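# Slide the pillow fully into its pillowcase on the table

## Task

Get the pillow completely inside the pillowcase, lying flat rather than crumpled, with the case's open end extending well beyond the pillow's end; both must stay on the table (slight overhang past the edge is acceptable), and the grippers must release them and withdraw afterwards.

## Robot and tools

Robot: two arms on a table, left_arm and right_arm, each with a two-finger parallel gripper and a wrist camera. A fixed overhead camera, cam_high (672x504), sits on a stand behind the arms, at about (0.90, -0.30, 1.02) m. The wrist cameras are cam_left_wrist and cam_right_wrist (both 672x504).

Scene frame: origin at table-top height, halfway between the arms' nominal bases. +x points out over the table, +z is up, and left_arm is on the +y side. The arm names do not match left and right in the pictures. Measured bases: left_arm at (-0.002, +0.357, 0) m, right_arm at (-0.006, -0.310, 0) m, both facing almost exactly along +x.

Gripper axes: the fingers point along the gripper's +z and close along its y. end_effector_position is the spot between the finger pads, just under 1 cm behind the tips.

execute_actions(actions, cameras): actions is a list of actions, run one after another. Each action is a table of 1 to 15 rows. Each row is one control step of 1/30 s. If there are fewer than 15 rows, the last row is held until step 15, so one action lasts 0.5 s. Each row is one list of 14 numbers, all in [-1, 1], for both arms together, and all 14 must be given even if one arm stays still. Order: left_arm dx, dy, dz, rx, ry, rz, opening, then right_arm dx, dy, dz, rx, ry, rz, opening.

The first six numbers for each arm are an offset, not a pose. They are measured from that arm's Hand target as it stood when the action began, along that Hand target's own axes. Every row of an action counts from that same starting target, not from the row before it. Sending the same offset in a new action moves the arm further. Scale: 1.0 means 0.6 m for dx, dy and dz, and 180 degrees for rotation; for example, 0.05 is 3 cm. rx, ry and rz together form a single rotation vector. To hold an arm still, send zeros for its six offset numbers.

Opening is absolute, not an offset: +1 is fully open (about 87 mm between the pads), +0.5 is about 59 to 75 mm, 0 is about 31 to 49 mm, -0.5 is about 8 to 21 mm, and -1 is shut. Every call commands the opening, so repeat the current value to keep a gripper as it is; a 0 is a real command.

cameras: a list of names, or ["all"], or [] for none. If it is left out or null, you get all images when actions is empty and none otherwise. An unknown name makes the whole call invalid. An empty actions list is a pure look that returns images and full state.

What a result contains:
- Each gripper's end_effector_position in metres and end_effector_quat_wxyz, both in the scene frame. These can be a few cm off, more at long reach.
- Hand target: your last commanded pose after clipping. The next offsets start from it.
- Tool commands: the gripper commands now in force.
- grip_measured: the finger motor position on the same scale as opening.
- Joint positions: the last value for each arm is the gripper, from 0 (closed) to 1 (open).
- Joint velocities: this line may say "within noise" or be left out when the arm is still.
- Joint torques: in joint order, with offsets and noise. Numbers 1 to 3 wrap at ±28 N m.
- Warnings: a MOTOR HOT line appears at 75 °C. An OVER-TEMPERATURE FAULT line appears at 90 °C, after which that arm folds up and stays idle. At 100 °C the arm goes limp.
- Camera poses for any wrist cameras whose images were shown.

How motion behaves: each step, the commanded orientation is limited to 40 degrees away from the current measured one. The arm may not reach its target in a single action. Friction and gravity often leave the gripper short, lower than commanded, or tilted, especially when stretched out. Very small moves may do nothing or go sideways. After each move, check the reported position and orientation. A later action, even an all-zero one, asks for the target again. If the gripper still falls short, send the remaining gap as an extra offset. To stop pushing against something, command the target back beyond where the gripper actually is.

Gripping: note grip_measured when the fingers first touch, then keep commanding about 0.04 below that value (up to 0.11 near the ends of the range) for a firm hold. A smaller margin gives a gentler grip. Pads push with about 20 N at most, and a fast close can squeeze harder.

zoom_image(camera, region): gives an enlarged view of part of the latest full image from cam_high, cam_left_wrist or cam_right_wrist. The camera must appear in the most recent set of images. region is [x0, y0, x1, y1] in pixels, with the origin at the top-left, and can be at most 504 wide and 504 tall.

read_manual(section): returns only the licence texts ("licences"). It does not move anything.

finished_scene(scene): give the current scene's number. This ends the scene permanently, so call it only after the pillow is in, both grippers are open, and the arms have moved away. The result must still hold with the robot not touching anything.

Things to avoid:
- Letting the pillow or case fall off the table, or leaving either of them off it.
- Dropping items, or releasing them while they are still moving.
- Slamming or hard pressing into the table or other fixed objects.
- Any contact between the two arms, including one gripper closing on the other's fingers. The collision guard does not protect the grippers or wrist cameras from each other.
- Keeping arms stretched out or loaded for long, which heats the motors.
- Arm stops of any kind.

Prefer smooth, moderate moves.

Each tool is called by a JSON object that holds its "name" and its "arguments".

## Session

{"name": "execute_actions", "arguments": {"actions": []}}

Scene clock: 0.00 s.
left_arm: end_effector_position=(+0.2950, +0.3450, +0.2421) grip_measured=+1.000 end_effector_quat_wxyz=(+0.251, -0.195, +0.946, -0.059) | right_arm: end_effector_position=(+0.2818, -0.3373, +0.2250) grip_measured=+1.000 end_effector_quat_wxyz=(+0.468, +0.138, +0.870, -0.076)
Joint positions: left_arm=[-0.008 1.404 1.586 -1.232 0.028 -0.386 1] | right_arm=[0.064 0.956 0.997 -0.659 0.321 0.217 1]
Joint velocities: within noise
Joint torques (N m): no reading
Heat: left arm: 32 °C; right arm: 36 °C.
Hand target: left_arm +0.2944, +0.3449, +0.2443; +0.253, -0.195, +0.946, -0.059 | right_arm +0.2848, -0.3373, +0.2337; +0.481, +0.139, +0.863, -0.074
Tool commands: left_gripper/opening=+1.0 right_gripper/opening=+1.0

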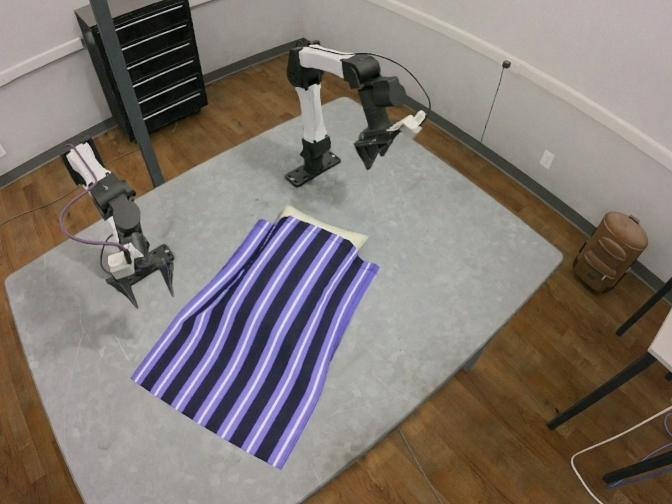

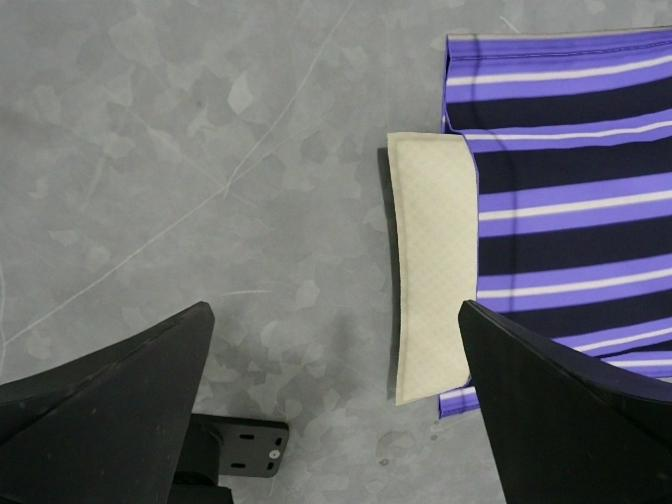

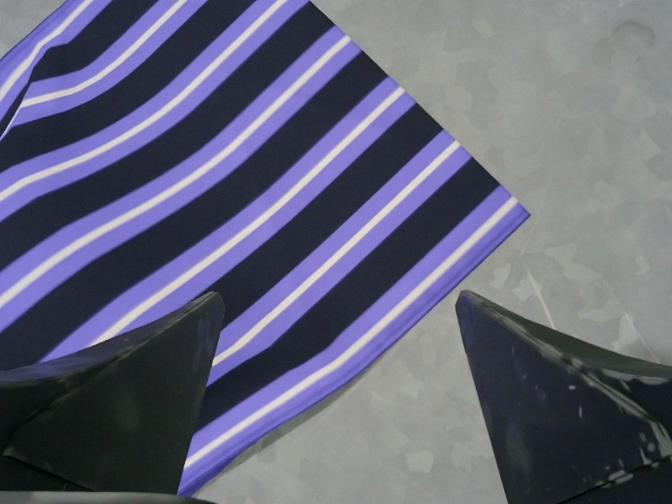

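{"name": "zoom_image", "arguments": {"camera": "cam_high", "region": [220, 180, 420, 330]}}

{"name": "zoom_image", "arguments": {"camera": "cam_left_wrist", "region": [370, 0, 672, 440]}}

{"name": "zoom_image", "arguments": {"camera": "cam_high", "region": [120, 200, 400, 480]}}

Scaled by 2.520 from the camera's image (finer frame: 960x720).

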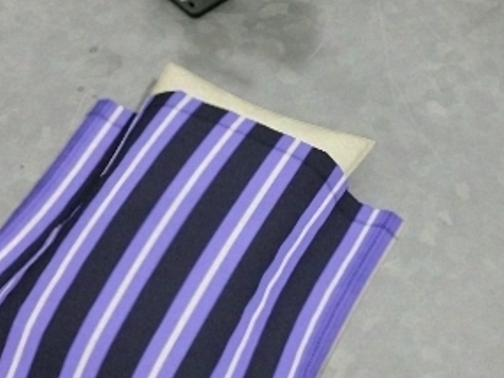

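Scaled by 1.145 from the camera's image (finer frame: 960x720).

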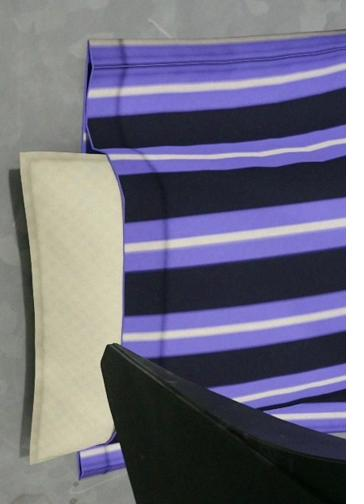

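Scaled by 1.800 from the camera's image (finer frame: 960x720).

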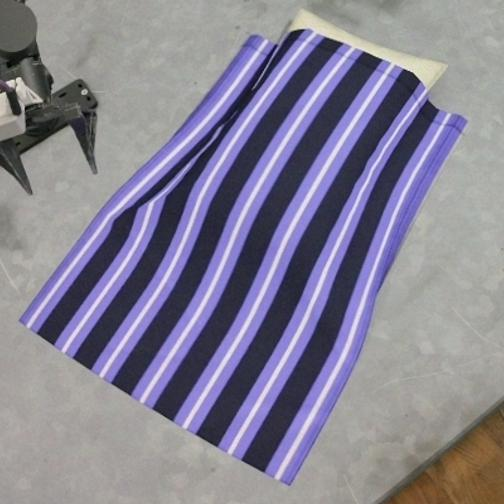

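{"name": "execute_actions", "arguments": {"actions": [[[-0.011,-0.0426,0.0526,0,0,0,1,0,0,0,-0.0915,0.041,-0.165,1]],[[-0.011,-0.0426,0.0526,0,0,0,1,0,0,0,-0.0915,0.041,-0.165,1]],[[-0.011,-0.0426,0.0526,0,0,0,1,-0.0668,0.1361,0.0174,0,0,0,1]],[[-0.011,-0.0426,0.0526,0,0,0,1,-0.0668,0.1361,0.0174,0,0,0,1]],[[-0.011,-0.0426,0.0526,0,0,0,1,-0.0668,0.1361,0.0174,0,0,0,1]],[[0,0,0,0.0156,0.0435,0.1206,0.5,-0.0668,0.1361,0.0174,0,0,0,1]],[[0,0,0,0.0156,0.0435,0.1206,0.5,-0.0668,0.1361,0.0174,0,0,0,1]],[[0,0,0,0.0156,0.0435,0.1206,0.5,0,0,0,-0.0915,0.041,-0.165,0.5]],[[0,0,0,0.0156,0.0435,0.1206,0.5,0,0,0,-0.0915,0.041,-0.165,0.5]]], "cameras": ["all"]}}

Scene clock: 74.47 s.
left_arm: end_effector_position=(+0.4465, +0.2388, +0.1548) grip_measured=+0.500 end_effector_quat_wxyz=(+0.105, +0.537, +0.837, +0.023) | right_arm: end_effector_position=(+0.1187, +0.0791, +0.1460) grip_measured=+0.500 end_effector_quat_wxyz=(-0.038, +0.838, -0.544, -0.005)
Joint positions: left_arm=[-0.357 2.371 2.57 -1.556 0.007 0.819 0.75] | right_arm=[1.326 2.224 2.281 -1.552 0.015 -0.661 0.75]
Joint torques (N m): left_arm=[-0.87 -13.07 5.23 0.72 0.09 0.16] | right_arm=[-0.29 -8.38 7.88 0.26 -0.24 -0.21]
Heat: left arm: 37 °C; right arm: 42 °C.
Hand target: left_arm +0.4432, +0.2388, +0.1497; +0.000, +0.543, +0.840, +0.000 | right_arm +0.1192, +0.0812, +0.1501; +0.000, +0.840, -0.542, +0.000
Off the commanded pose: left_arm 0.006 m, 12 deg | right_arm 0.005 m, 4 deg.
joint sent to its limit (left arm) — joint 4 (wrist pitch), lower limit. The joint targets are off in orientation, not in position.
joint sent to its limit (right arm) — joint 4 (wrist pitch), lower limit. The joint targets are off in orientation, not in position.
cam_left_wrist: T_world_to_cam=[[-0.89943, -0.4078, -0.15724, 0.52222], [-0.40653, 0.64847, 0.6436, -0.04992], [-0.16049, 0.6428, -0.74903, 0.18019]] pos_world=[0.47833, 0.1295, 0.24921]
cam_right_wrist: T_world_to_cam=[[0.91672, 0.39114, 0.08143, -0.15125], [0.22644, -0.67659, 0.70068, -0.04898], [0.32915, -0.62389, -0.70882, 0.25916]] pos_world=[0.06444, 0.18771, 0.23033]

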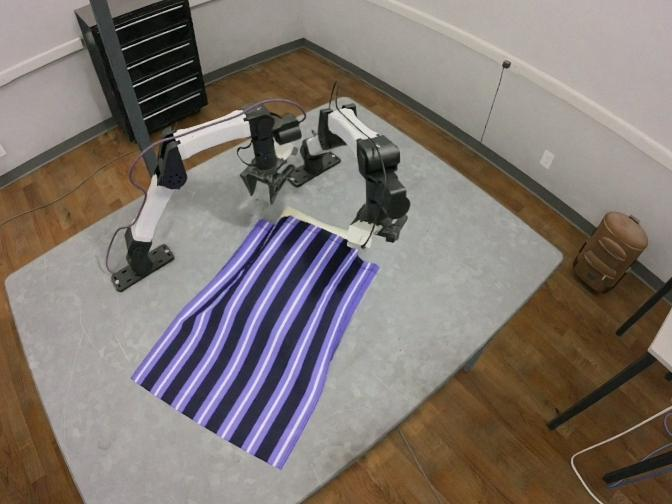

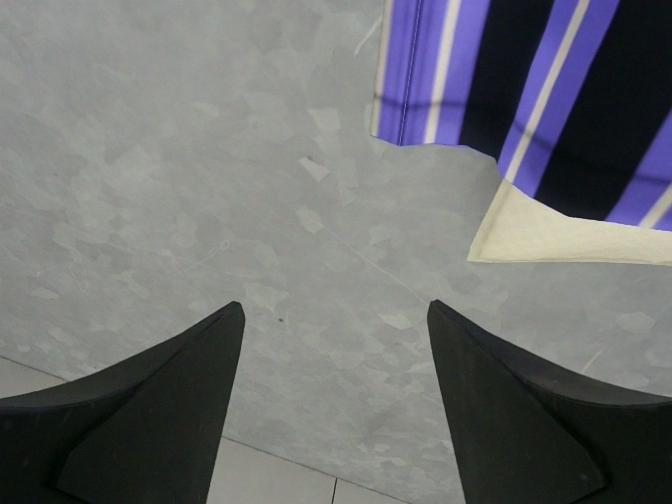

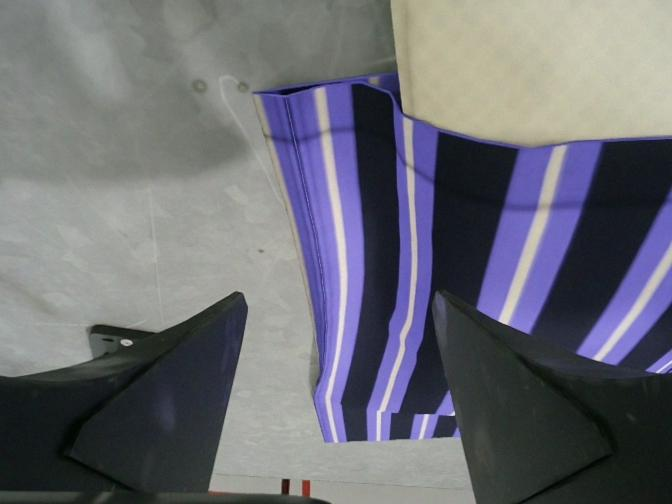

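{"name": "execute_actions", "arguments": {"actions": [[[-0.0122,-0.005,0.07,0,0,0,0.3,0.0017,0.0113,0.07,0,0,0,0.3]],[[-0.0122,-0.005,0.07,0,0,0,0.3,0.0017,0.0113,0.07,0,0,0,0.3]],[[-0.0122,-0.005,0.068,0,0,0,0.3,0.0017,0.0113,0.068,0,0,0,0.3]]], "cameras": ["cam_left_wrist","cam_right_wrist"]}}

Scene clock: 89.40 s.
left_arm: end_effector_position=(+0.4460, +0.2175, +0.0328) grip_measured=+0.300 end_effector_quat_wxyz=(+0.007, +0.545, +0.839, +0.000) | right_arm: end_effector_position=(+0.1027, +0.0541, +0.0206) grip_measured=+0.300 end_effector_quat_wxyz=(+0.037, +0.839, -0.543, +0.019)
Joint positions: left_arm=[-0.4 2.585 2.463 -1.436 0.004 0.789 0.65] | right_arm=[1.347 2.252 1.802 -1.204 0.01 -0.641 0.65]
Joint torques (N m): left_arm=[-0.88 -14.22 5.38 0.56 0.15 0.03] | right_arm=[0.49 -11.07 4.48 0.71 -0.2 -0.11]
Heat: left arm: 37 °C; right arm: 43 °C.
Hand target: left_arm +0.4442, +0.2149, +0.0250; +0.001, +0.543, +0.840, +0.000 | right_arm +0.1018, +0.0700, +0.0253; +0.000, +0.840, -0.542, +0.000
Off the commanded pose: left_arm 0.008 m, 1 deg | right_arm 0.017 m, 5 deg.
cam_left_wrist: T_world_to_cam=[[-0.92036, -0.39095, -0.01017, 0.49479], [-0.26548, 0.60545, 0.7503, -0.01484], [-0.28717, 0.69324, -0.66102, 0.14505]] pos_world=[0.4931, 0.10187, 0.11205]
cam_right_wrist: T_world_to_cam=[[0.91748, 0.39746, -0.01587, -0.11504], [0.25737, -0.56272, 0.78556, 0.01452], [0.3033, -0.72482, -0.61858, 0.16609]] pos_world=[0.05144, 0.17428, 0.0895]

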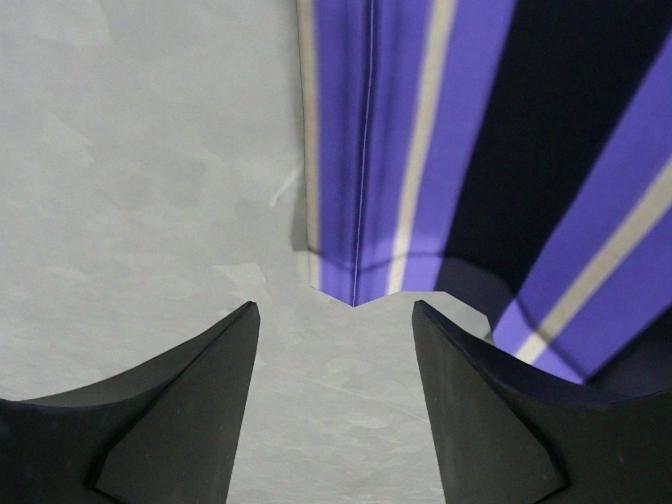

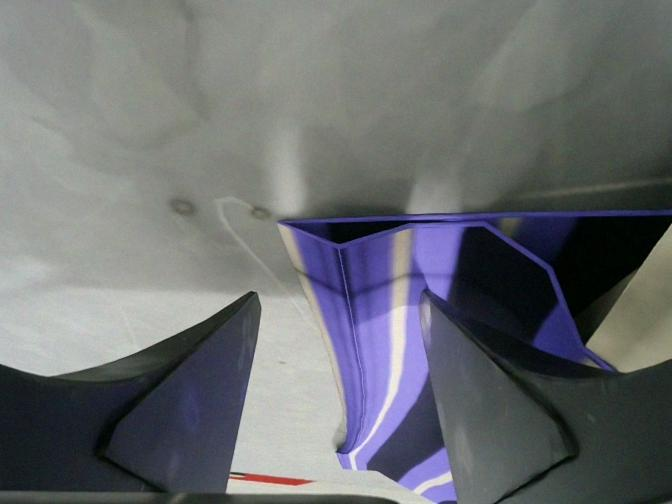

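{"name": "execute_actions", "arguments": {"actions": [[[0,0,0.025,0,0,0,0.3,-0.008,-0.0147,0.012,0,0,0,0.3]]], "cameras": ["cam_left_wrist","cam_right_wrist"]}}

Scene clock: 95.57 s.
left_arm: end_effector_position=(+0.4457, +0.2176, +0.0146) grip_measured=+0.300 end_effector_quat_wxyz=(+0.003, +0.545, +0.839, -0.001) | right_arm: end_effector_position=(+0.1046, +0.0625, +0.0209) grip_measured=+0.300 end_effector_quat_wxyz=(+0.021, +0.839, -0.543, +0.013)
Joint positions: left_arm=[-0.4 2.585 2.389 -1.37 0.004 0.788 0.65] | right_arm=[1.347 2.252 1.81 -1.178 0.01 -0.641 0.65]
Joint torques (N m): left_arm=[-0.85 -14.86 5.59 0.48 0.14 0.04] | right_arm=[-0.47 -7.76 7.62 0.54 -0.22 -0.2]
Heat: left arm: 40 °C; right arm: 42 °C.
Hand target: left_arm +0.4443, +0.2149, +0.0101; +0.001, +0.543, +0.840, +0.000 | right_arm +0.1079, +0.0779, +0.0181; +0.000, +0.840, -0.542, +0.000
Off the commanded pose: left_arm 0.006 m, 0 deg | right_arm 0.016 m, 3 deg.
cam_left_wrist: T_world_to_cam=[[-0.92026, -0.39127, -0.00521, 0.49437], [-0.26086, 0.6035, 0.75348, -0.00296], [-0.29167, 0.69476, -0.65744, 0.13452]] pos_world=[0.49341, 0.10176, 0.09325]
cam_right_wrist: T_world_to_cam=[[0.91752, 0.39767, 0.00355, -0.12045], [0.2518, -0.58783, 0.7688, 0.02103], [0.30782, -0.7045, -0.63948, 0.1705]] pos_world=[0.05274, 0.18038, 0.09329]

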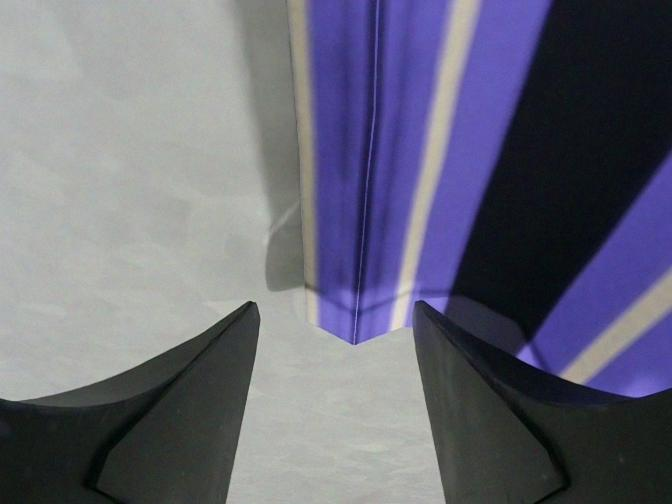

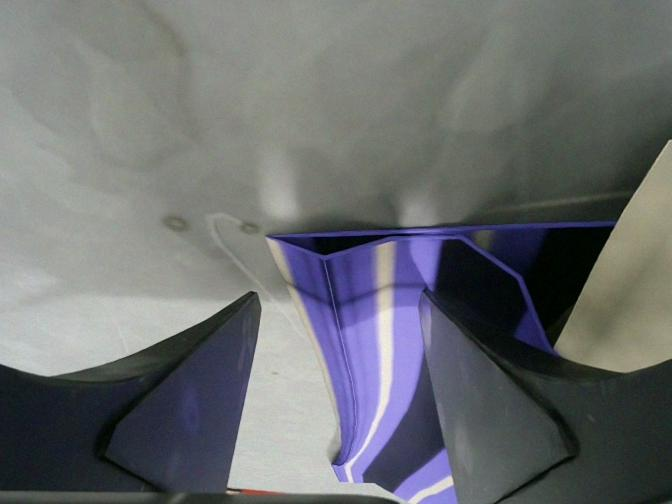

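{"name": "execute_actions", "arguments": {"actions": [[[0,0,0.012,0,0,0,0.3,0,0,0.022,0,0,0,0.3]],[[0,0,0,0,0,0,0,0,0,0,0,0,0,0]]], "cameras": ["cam_left_wrist","cam_right_wrist"]}}

Scene clock: 99.37 s.
left_arm: end_effector_position=(+0.4454, +0.2177, +0.0070) grip_measured=+0.000 end_effector_quat_wxyz=(+0.002, +0.544, +0.839, -0.001) | right_arm: end_effector_position=(+0.1107, +0.0665, +0.0194) grip_measured=+0.000 end_effector_quat_wxyz=(+0.008, +0.838, -0.545, +0.019)
Joint positions: left_arm=[-0.4 2.585 2.359 -1.342 0.004 0.788 0.5] | right_arm=[1.343 2.255 1.81 -1.156 0.031 -0.641 0.5]
Joint torques (N m): left_arm=[-0.83 -15.06 5.55 0.53 0.15 0.04] | right_arm=[-0.06 -7.06 4.37 0.83 -0.39 -0.18]
Heat: left arm: 41 °C; right arm: 42 °C.
Hand target: left_arm +0.4442, +0.2149, +0.0028; +0.001, +0.543, +0.840, +0.000 | right_arm +0.1079, +0.0780, +0.0049; +0.000, +0.840, -0.542, +0.000
Off the commanded pose: left_arm 0.005 m, 0 deg | right_arm 0.019 m, 2 deg.
cam_left_wrist: T_world_to_cam=[[-0.91997, -0.39198, -0.00348, 0.49406], [-0.25966, 0.6027, 0.75454, 0.00223], [-0.29367, 0.69505, -0.65624, 0.13015]] pos_world=[0.49332, 0.10186, 0.08545]
cam_right_wrist: T_world_to_cam=[[0.91827, 0.39466, 0.0319, -0.12815], [0.23127, -0.59999, 0.76585, 0.02623], [0.32139, -0.69588, -0.64223, 0.16854]] pos_world=[0.05744, 0.18359, 0.09224]

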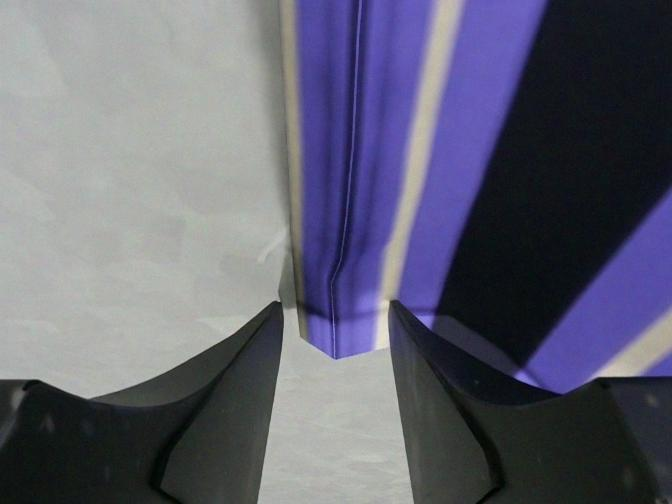

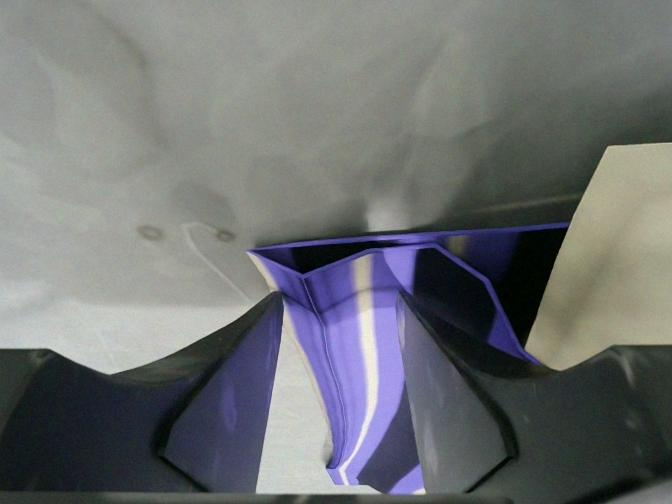

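{"name": "execute_actions", "arguments": {"actions": [[[0,0,0.004,0,0,0,-0.4,0,0,0,0,0,0,-0.4]],[[0,0,0,0,0,0,-0.8,0,0,0,0,0,0,-0.8]],[[0,0,0,0,0,0,-1,0,0,0,0,0,0,-1]]], "cameras": ["cam_left_wrist","cam_right_wrist"]}}

Scene clock: 106.33 s.
left_arm: end_effector_position=(+0.4440, +0.2172, +0.0061) grip_measured=-0.999 end_effector_quat_wxyz=(+0.000, +0.544, +0.839, -0.002) | right_arm: end_effector_position=(+0.1130, +0.0704, +0.0189) grip_measured=-0.998 end_effector_quat_wxyz=(-0.001, +0.839, -0.544, +0.020)
Joint positions: left_arm=[-0.402 2.585 2.355 -1.342 0.004 0.784 0.001] | right_arm=[1.343 2.255 1.81 -1.138 0.038 -0.643 0.001]
Joint torques (N m): left_arm=[-0.59 -14.98 5.14 0.61 0.14 0.08] | right_arm=[-0.01 -7.16 4.45 0.7 -0.5 -0.14]
Heat: left arm: 43 °C; right arm: 42 °C.
Hand target: left_arm +0.4442, +0.2149, +0.0004; +0.001, +0.543, +0.840, +0.000 | right_arm +0.1079, +0.0780, +0.0049; +0.000, +0.840, -0.542, +0.000
Off the commanded pose: left_arm 0.006 m, 0 deg | right_arm 0.017 m, 2 deg.
cam_left_wrist: T_world_to_cam=[[-0.91951, -0.39306, -0.0002, 0.49252], [-0.25715, 0.60117, 0.75662, 0.00206], [-0.29728, 0.69577, -0.65386, 0.13093]] pos_world=[0.49233, 0.10126, 0.08414]
cam_right_wrist: T_world_to_cam=[[0.91685, 0.39632, 0.0481, -0.13203], [0.22421, -0.61085, 0.75934, 0.02996], [0.33032, -0.68541, -0.64892, 0.16861]] pos_world=[0.05864, 0.18619, 0.09301]

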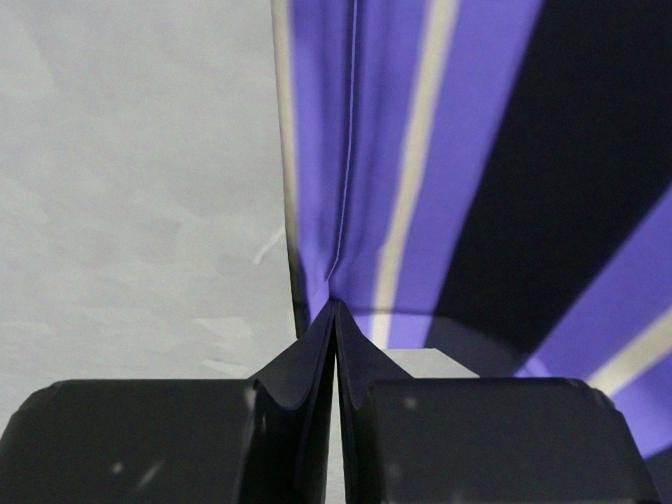

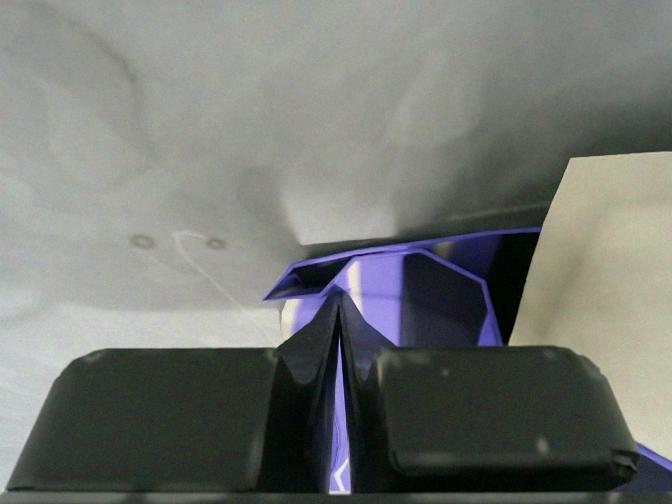

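{"name": "execute_actions", "arguments": {"actions": [[[0,0,-0.06,0,0,0,-1,0,0,-0.05,0,0,0,-1]],[[0,0,-0.06,0,0,0,-1,0,0,-0.05,0,0,0,-1]]], "cameras": ["all"]}}

Scene clock: 109.43 s.
left_arm: end_effector_position=(+0.4436, +0.2174, +0.0659) grip_measured=-0.999 end_effector_quat_wxyz=(+0.015, +0.544, +0.839, +0.001) | right_arm: end_effector_position=(+0.1088, +0.0731, +0.0546) grip_measured=-1.000 end_effector_quat_wxyz=(+0.010, +0.839, -0.544, +0.010)
Joint positions: left_arm=[-0.402 2.586 2.601 -1.556 0.004 0.784 0] | right_arm=[1.343 2.255 1.954 -1.295 0.012 -0.643 0]
Joint torques (N m): left_arm=[-0.83 -15.54 7.69 0.35 0.12 0.09] | right_arm=[-0.03 -9.96 7.98 0.06 -0.19 -0.17]
Heat: left arm: 44 °C; right arm: 42 °C.
Hand target: left_arm +0.4441, +0.2149, +0.0724; +0.001, +0.543, +0.840, +0.000 | right_arm +0.1079, +0.0780, +0.0649; +0.000, +0.840, -0.542, +0.000
Off the commanded pose: left_arm 0.007 m, 2 deg | right_arm 0.011 m, 2 deg.
joint sent to its limit (left arm) — joint 4 (wrist pitch), lower limit. The joint targets still meet the commanded pose.
cam_left_wrist: T_world_to_cam=[[-0.91919, -0.3932, -0.02186, 0.49362], [-0.27826, 0.60922, 0.74258, -0.03486], [-0.27867, 0.68866, -0.6694, 0.16416]] pos_world=[0.48978, 0.10228, 0.14656]
cam_right_wrist: T_world_to_cam=[[0.91805, 0.396, 0.01914, -0.12957], [0.2457, -0.60617, 0.75644, 0.003], [0.31116, -0.68974, -0.65379, 0.19756]] pos_world=[0.05674, 0.18939, 0.12938]

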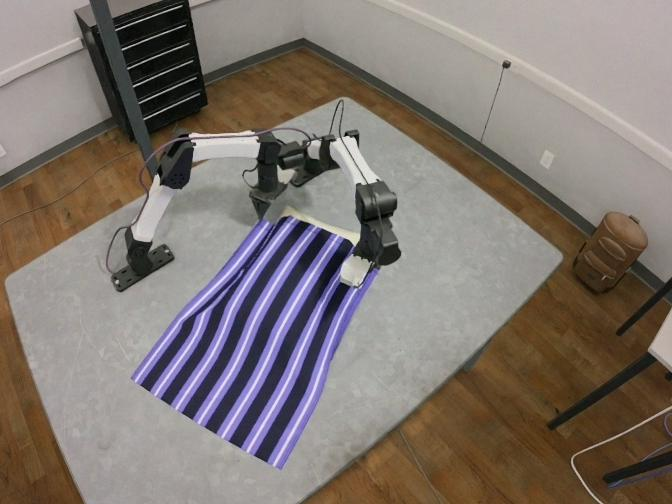

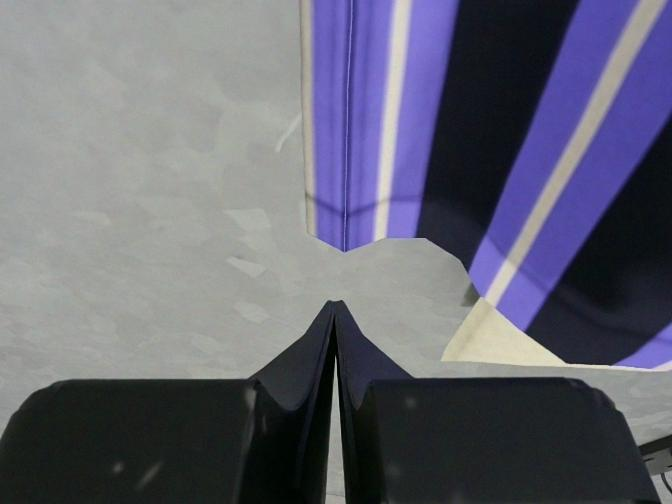

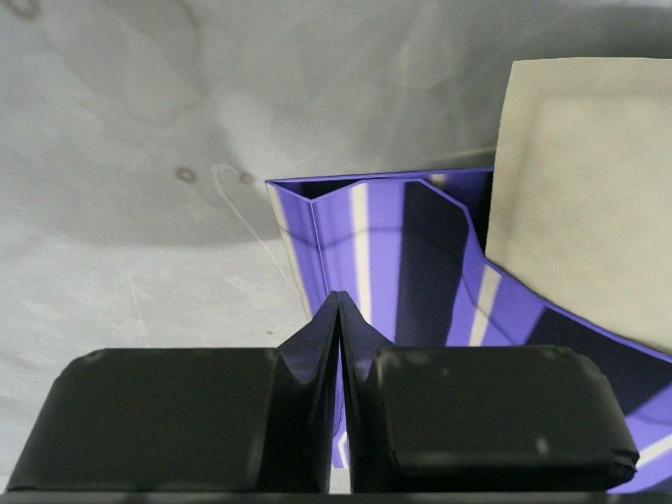

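{"name": "execute_actions", "arguments": {"actions": [[[0,0,-0.065,0,0,0,-0.5,0,0,0,0,0,0,-1]],[[0,0,-0.065,0,0,0,-0.2,0,0,0,0,0,0,-1]],[[0,0,0,0.0561,-0.0561,-0.0881,0,0,0,0,0,0,0,-1]],[[0,0,0,0.0561,-0.0561,-0.0881,0,0,0,0,0,0,0,-1]],[[0,0,0,0.0561,-0.0561,-0.0881,0,0,0,0,0,0,0,-1]],[[0,0,0,0.0561,-0.0561,-0.0881,0,0,0,0,0,0,0,-1]],[[0,0,0,0.0561,-0.0561,-0.0881,0,0,0,0,0,0,0,-1]],[[0.0776,0.0338,-0.0506,0,0,0,0,0,0,0,0,0,0,-1]],[[0.0776,0.0338,-0.0506,0,0,0,0,0,0,0,0,0,0,-1]],[[0.0776,0.0338,-0.0506,0,0,0,0,0,0,0,0,0,0,-1]],[[0.0776,0.0338,-0.0506,0,0,0,0,0,0,0,0,0,0,-1]]], "cameras": ["all"]}}

Scene clock: 160.30 s.
left_arm: end_effector_position=(+0.2145, +0.2671, +0.1233) grip_measured=+0.000 end_effector_quat_wxyz=(+0.110, -0.185, +0.824, -0.524) | right_arm: end_effector_position=(+0.1088, +0.0727, +0.0546) grip_measured=-1.000 end_effector_quat_wxyz=(+0.010, +0.839, -0.544, +0.010)
Joint positions: left_arm=[0.329 1.342 0.696 -0.791 1.125 -0.161 0.5] | right_arm=[1.343 2.255 1.954 -1.296 0.012 -0.643 0]
Joint torques (N m): left_arm=[0.58 -4.7 7.31 0.54 0.71 0.34] | right_arm=[-0.08 -9.84 8.14 0.06 -0.26 -0.16]
Heat: left arm: 51 °C; right arm: 49 °C.
Hand target: left_arm +0.2150, +0.2704, +0.1280; +0.113, -0.176, +0.825, -0.525 | right_arm +0.1079, +0.0780, +0.0649; +0.000, +0.840, -0.542, +0.000
Off the commanded pose: left_arm 0.006 m, 1 deg | right_arm 0.012 m, 2 deg.
cam_left_wrist: T_world_to_cam=[[0.17534, -0.39269, 0.9028, -0.04513], [-0.87831, 0.35189, 0.32364, 0.07751], [-0.44477, -0.84969, -0.2832, 0.50344]] pos_world=[0.29991, 0.38277, 0.15824]
cam_right_wrist: T_world_to_cam=[[0.91805, 0.39605, 0.0182, -0.12924], [0.24598, -0.60498, 0.7573, 0.00256], [0.31093, -0.69076, -0.65282, 0.1974]] pos_world=[0.05664, 0.18909, 0.12928]

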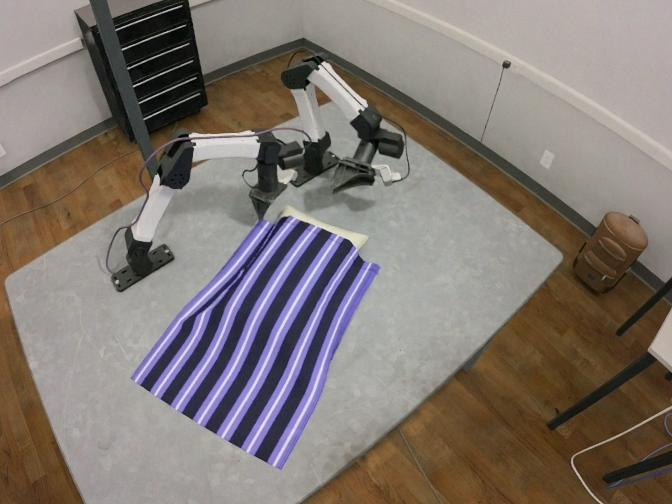

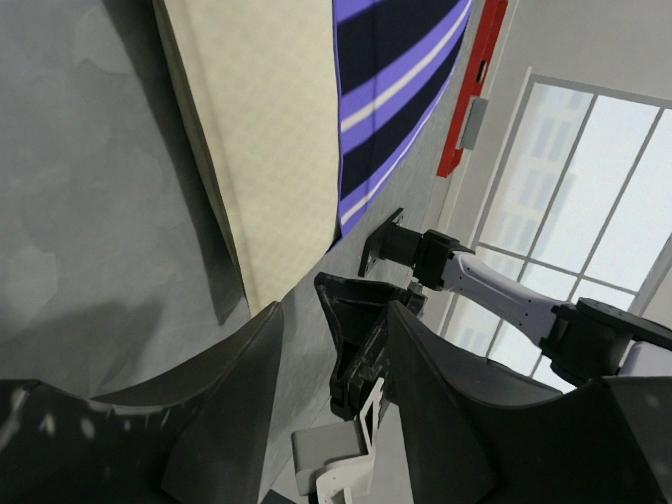

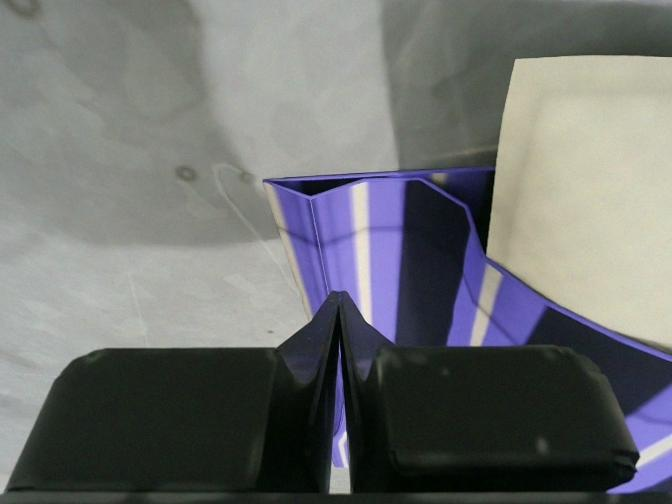

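{"name": "zoom_image", "arguments": {"camera": "cam_left_wrist", "region": [100, 0, 400, 330]}}

Scaled by 1.527 from the camera's image (finer frame: 960x720).

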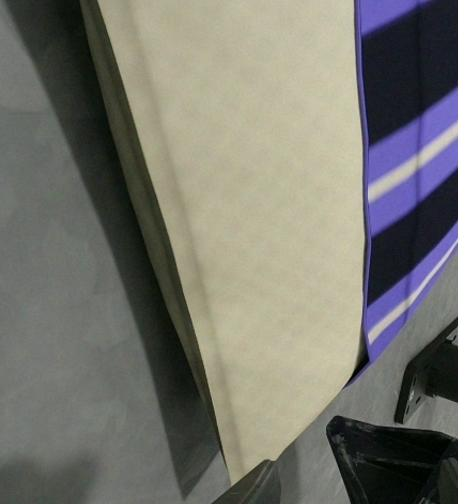

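{"name": "execute_actions", "arguments": {"actions": [[[0,0.0665,0.031,0,0,0,0.1,0,0,0,0,0,0,-1]],[[0,0.0665,0.031,0,0,0,0.1,0,0,0,0,0,0,-1]],[[0,-0.0229,0.0491,0,0,0,0.1,0,0,0,0,0,0,-1]]], "cameras": ["all"]}}

Scene clock: 171.37 s.
left_arm: end_effector_position=(+0.2291, +0.2424, +0.0406) grip_measured=+0.100 end_effector_quat_wxyz=(+0.105, -0.173, +0.823, -0.531) | right_arm: end_effector_position=(+0.1088, +0.0727, +0.0546) grip_measured=-1.000 end_effector_quat_wxyz=(+0.010, +0.839, -0.544, +0.010)
Joint positions: left_arm=[0.196 1.597 0.472 -0.09 1.113 -0.405 0.55] | right_arm=[1.343 2.255 1.954 -1.296 0.012 -0.643 0]
Joint torques (N m): left_arm=[-1.02 -7.13 4.3 1.12 0.45 0.09] | right_arm=[-0.13 -9.87 8.13 0.06 -0.2 -0.14]
Heat: left arm: 44 °C; right arm: 50 °C.
Hand target: left_arm +0.2285, +0.2408, +0.0400; +0.113, -0.176, +0.825, -0.525 | right_arm +0.1079, +0.0780, +0.0649; +0.000, +0.840, -0.542, +0.000
Off the commanded pose: left_arm 0.002 m, 1 deg | right_arm 0.012 m, 2 deg.
cam_left_wrist: T_world_to_cam=[[0.15849, -0.3866, 0.90853, 0.01936], [-0.87067, 0.37921, 0.31325, 0.11794], [-0.46563, -0.84068, -0.27651, 0.46783]] pos_world=[0.31745, 0.35605, 0.07482]
cam_right_wrist: T_world_to_cam=[[0.91805, 0.39605, 0.0182, -0.12924], [0.24598, -0.60498, 0.7573, 0.00256], [0.31093, -0.69076, -0.65282, 0.1974]] pos_world=[0.05664, 0.18909, 0.12928]

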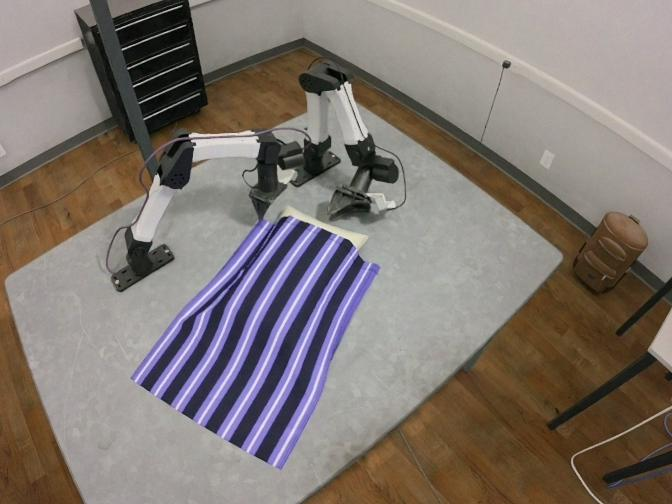

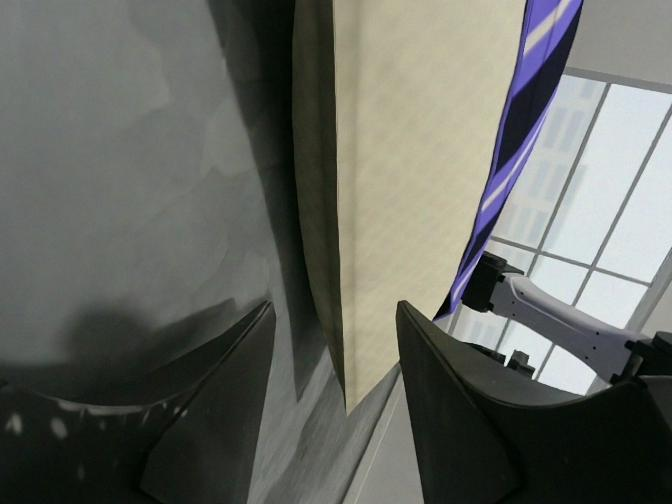

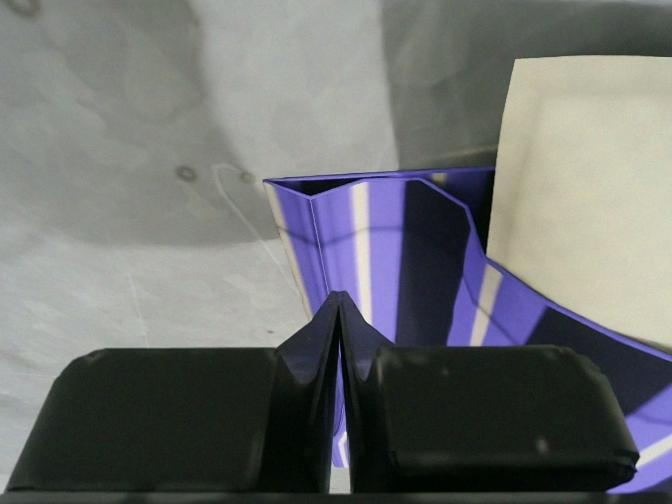

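{"name": "execute_actions", "arguments": {"actions": [[[0,-0.0317,0.068,0,0,0,0.1,0,0,0,0,0,0,-1]],[[0,0,0,0,0,0,-0.5,0,0,0,0,0,0,-1]],[[0,0,0,0,0,0,-0.9,0,0,0,0,0,0,-1]]], "cameras": ["cam_high","cam_left_wrist"]}}

Scene clock: 176.13 s.
left_arm: end_effector_position=(+0.2476, +0.2002, +0.0452) grip_measured=-0.807 end_effector_quat_wxyz=(+0.115, -0.169, +0.822, -0.532) | right_arm: end_effector_position=(+0.1088, +0.0727, +0.0546) grip_measured=-1.000 end_effector_quat_wxyz=(+0.010, +0.839, -0.544, +0.010)
Joint positions: left_arm=[-0.007 1.597 0.416 0.312 1.009 -0.774 0.097] | right_arm=[1.343 2.255 1.954 -1.296 0.012 -0.643 0]
Joint torques (N m): left_arm=[-0.87 -4.85 4.4 1.65 0.25 0.11] | right_arm=[-0.16 -9.96 8.08 0.06 -0.17 -0.17]
Heat: left arm: 42 °C; right arm: 51 °C.
Hand target: left_arm +0.2469, +0.1997, +0.0400; +0.113, -0.176, +0.825, -0.525 | right_arm +0.1079, +0.0780, +0.0649; +0.000, +0.840, -0.542, +0.000
Off the commanded pose: left_arm 0.005 m, 1 deg | right_arm 0.012 m, 2 deg.
cam_left_wrist: T_world_to_cam=[[0.14011, -0.38635, 0.91165, 0.00032], [-0.87868, 0.37589, 0.29434, 0.15206], [-0.45639, -0.84229, -0.28681, 0.4407]] pos_world=[0.3347, 0.31416, 0.08135]

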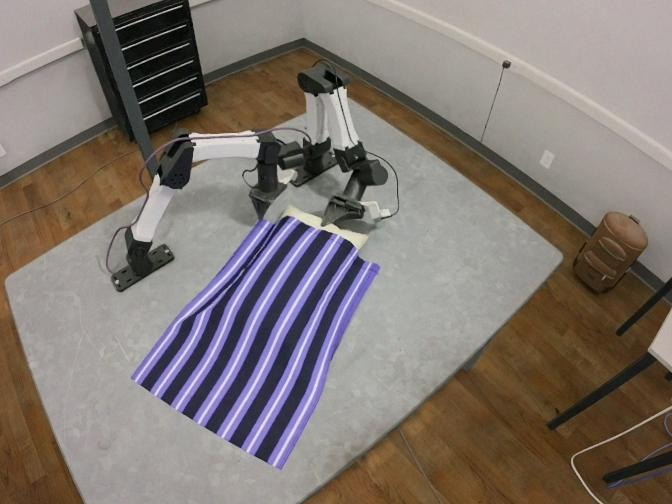

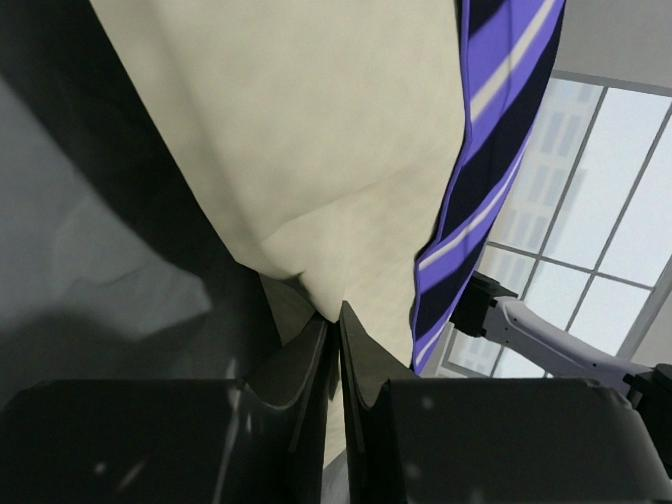

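{"name": "execute_actions", "arguments": {"actions": [[[0,0,0,0,0,0,-0.95,0,0,0.055,0,0,0,-1]],[[0,0,0,0,0,0,-0.95,0,0,0.055,0,0,0,-1]],[[0,-0.0141,0.0302,0,0,0,-0.95,0,0,0,0,0,0,-1]],[[0,-0.0141,0.0302,0,0,0,-0.95,0,0,0,0,0,0,-1]],[[0,-0.0141,0.0302,0,0,0,-0.95,0,0,0,0,0,0,-1]]], "cameras": ["all"]}}

Scene clock: 183.40 s.
left_arm: end_effector_position=(+0.2631, +0.1487, +0.0394) grip_measured=-0.807 end_effector_quat_wxyz=(+0.104, -0.176, +0.825, -0.527) | right_arm: end_effector_position=(+0.1096, +0.0716, +0.0178) grip_measured=-1.000 end_effector_quat_wxyz=(+0.005, +0.839, -0.544, +0.011)
Joint positions: left_arm=[-0.223 1.705 0.45 0.557 0.851 -1.023 0.097] | right_arm=[1.343 2.261 1.818 -1.144 0.018 -0.644 0]
Joint torques (N m): left_arm=[-1.31 -5.09 6.69 1.96 0.14 0.1] | right_arm=[-0.03 -7.08 2.28 0.95 -0.28 -0.14]
Heat: left arm: 40 °C; right arm: 50 °C.
Hand target: left_arm +0.2714, +0.1449, +0.0400; +0.113, -0.176, +0.825, -0.525 | right_arm +0.1079, +0.0779, -0.0011; +0.000, +0.840, -0.542, +0.000
Off the commanded pose: left_arm 0.009 m, 1 deg | right_arm 0.020 m, 1 deg.
cam_left_wrist: T_world_to_cam=[[0.16666, -0.3932, 0.90422, -0.02209], [-0.86983, 0.37325, 0.32263, 0.18367], [-0.46436, -0.84029, -0.27981, 0.40425]] pos_world=[0.35116, 0.26244, 0.07383]
cam_right_wrist: T_world_to_cam=[[0.91763, 0.39637, 0.02897, -0.12909], [0.24019, -0.61118, 0.75417, 0.03071], [0.31663, -0.68509, -0.65604, 0.1713]] pos_world=[0.05684, 0.18729, 0.09296]

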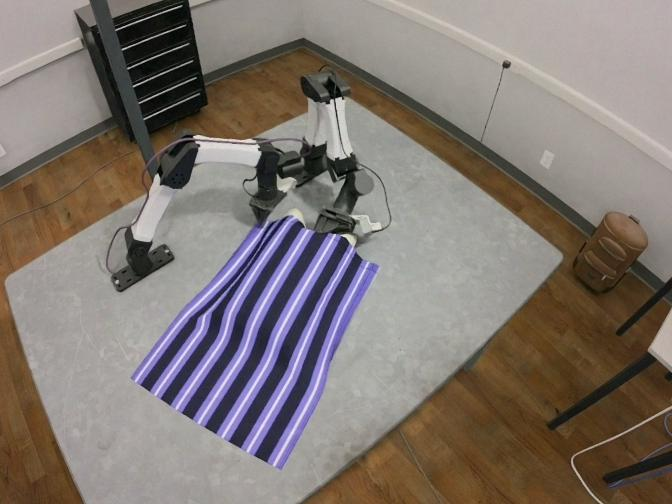

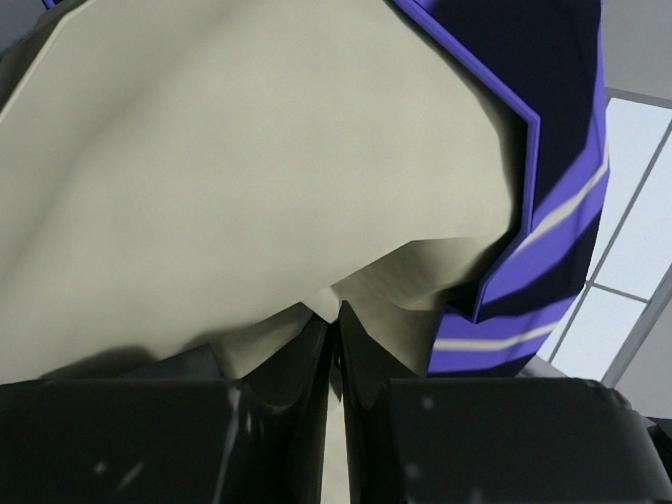

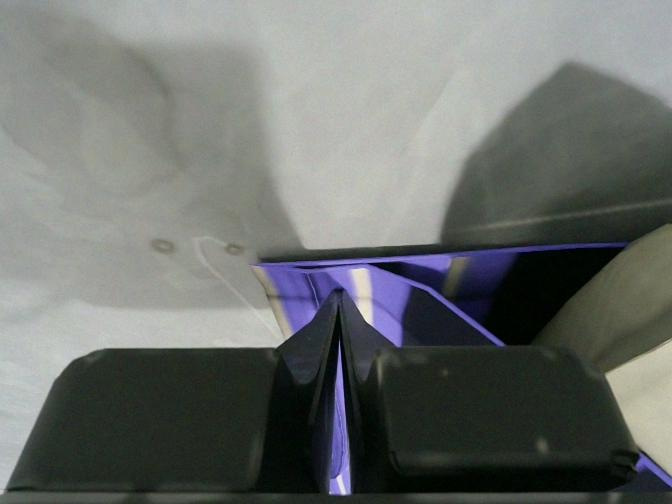

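{"name": "execute_actions", "arguments": {"actions": [[[0,-0.0141,0.0302,0,0,0,-0.95,0,0,0,0,0,0,-1]],[[0,-0.0141,0.0302,0,0,0,-0.95,0,0,0,0,0,0,-1]]], "cameras": ["all"]}}

{"name": "zoom_image", "arguments": {"camera": "cam_high", "region": [220, 160, 420, 310]}}

Scene clock: 187.27 s.
left_arm: end_effector_position=(+0.2784, +0.1154, +0.0373) grip_measured=-0.804 end_effector_quat_wxyz=(+0.101, -0.179, +0.828, -0.522) | right_arm: end_effector_position=(+0.1096, +0.0716, +0.0178) grip_measured=-1.000 end_effector_quat_wxyz=(+0.005, +0.839, -0.544, +0.011)
Joint positions: left_arm=[-0.337 1.787 0.529 0.618 0.757 -1.121 0.098] | right_arm=[1.343 2.261 1.818 -1.144 0.018 -0.644 0]
Joint torques (N m): left_arm=[-1.74 -5.82 7.23 2.12 0.08 0.06] | right_arm=[0.1 -7.39 2.35 0.93 -0.25 -0.17]
Heat: left arm: 39 °C; right arm: 50 °C.
Hand target: left_arm +0.2879, +0.1085, +0.0401; +0.113, -0.176, +0.825, -0.525 | right_arm +0.1079, +0.0779, -0.0011; +0.000, +0.840, -0.542, +0.000
Off the commanded pose: left_arm 0.012 m, 2 deg | right_arm 0.020 m, 1 deg.
cam_left_wrist: T_world_to_cam=[[0.1772, -0.39974, 0.89934, -0.03782], [-0.86703, 0.36898, 0.33484, 0.20934], [-0.46568, -0.83908, -0.2812, 0.38303]] pos_world=[0.36657, 0.22903, 0.07163]
cam_right_wrist: T_world_to_cam=[[0.91763, 0.39637, 0.02897, -0.12909], [0.24019, -0.61118, 0.75417, 0.03071], [0.31663, -0.68509, -0.65604, 0.1713]] pos_world=[0.05684, 0.18729, 0.09296]

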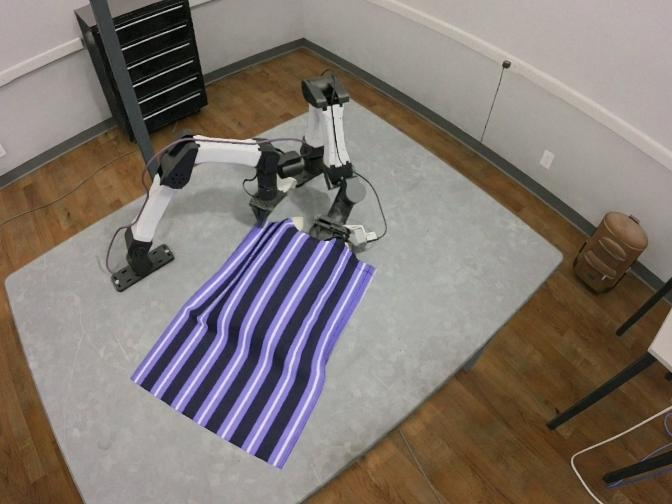

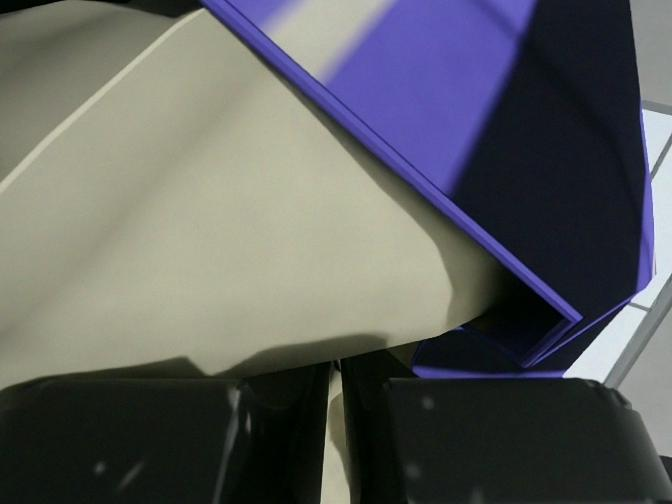

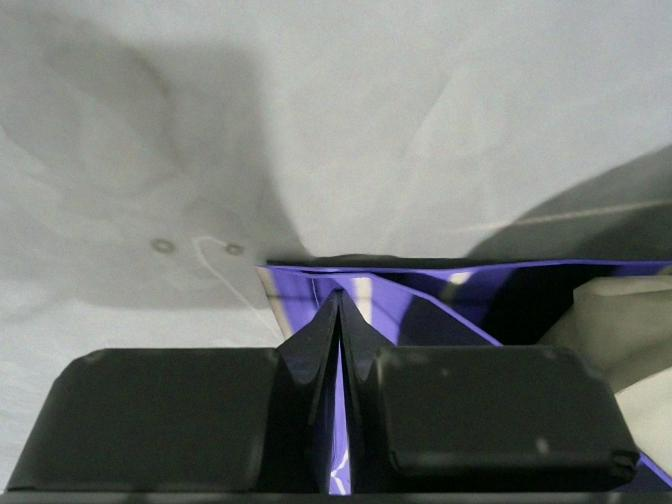

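Scaled by 2.520 from the camera's image (finer frame: 960x720).

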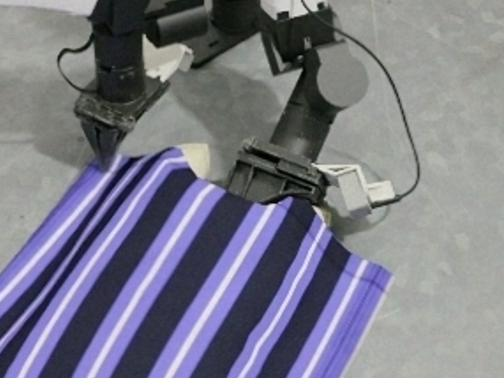

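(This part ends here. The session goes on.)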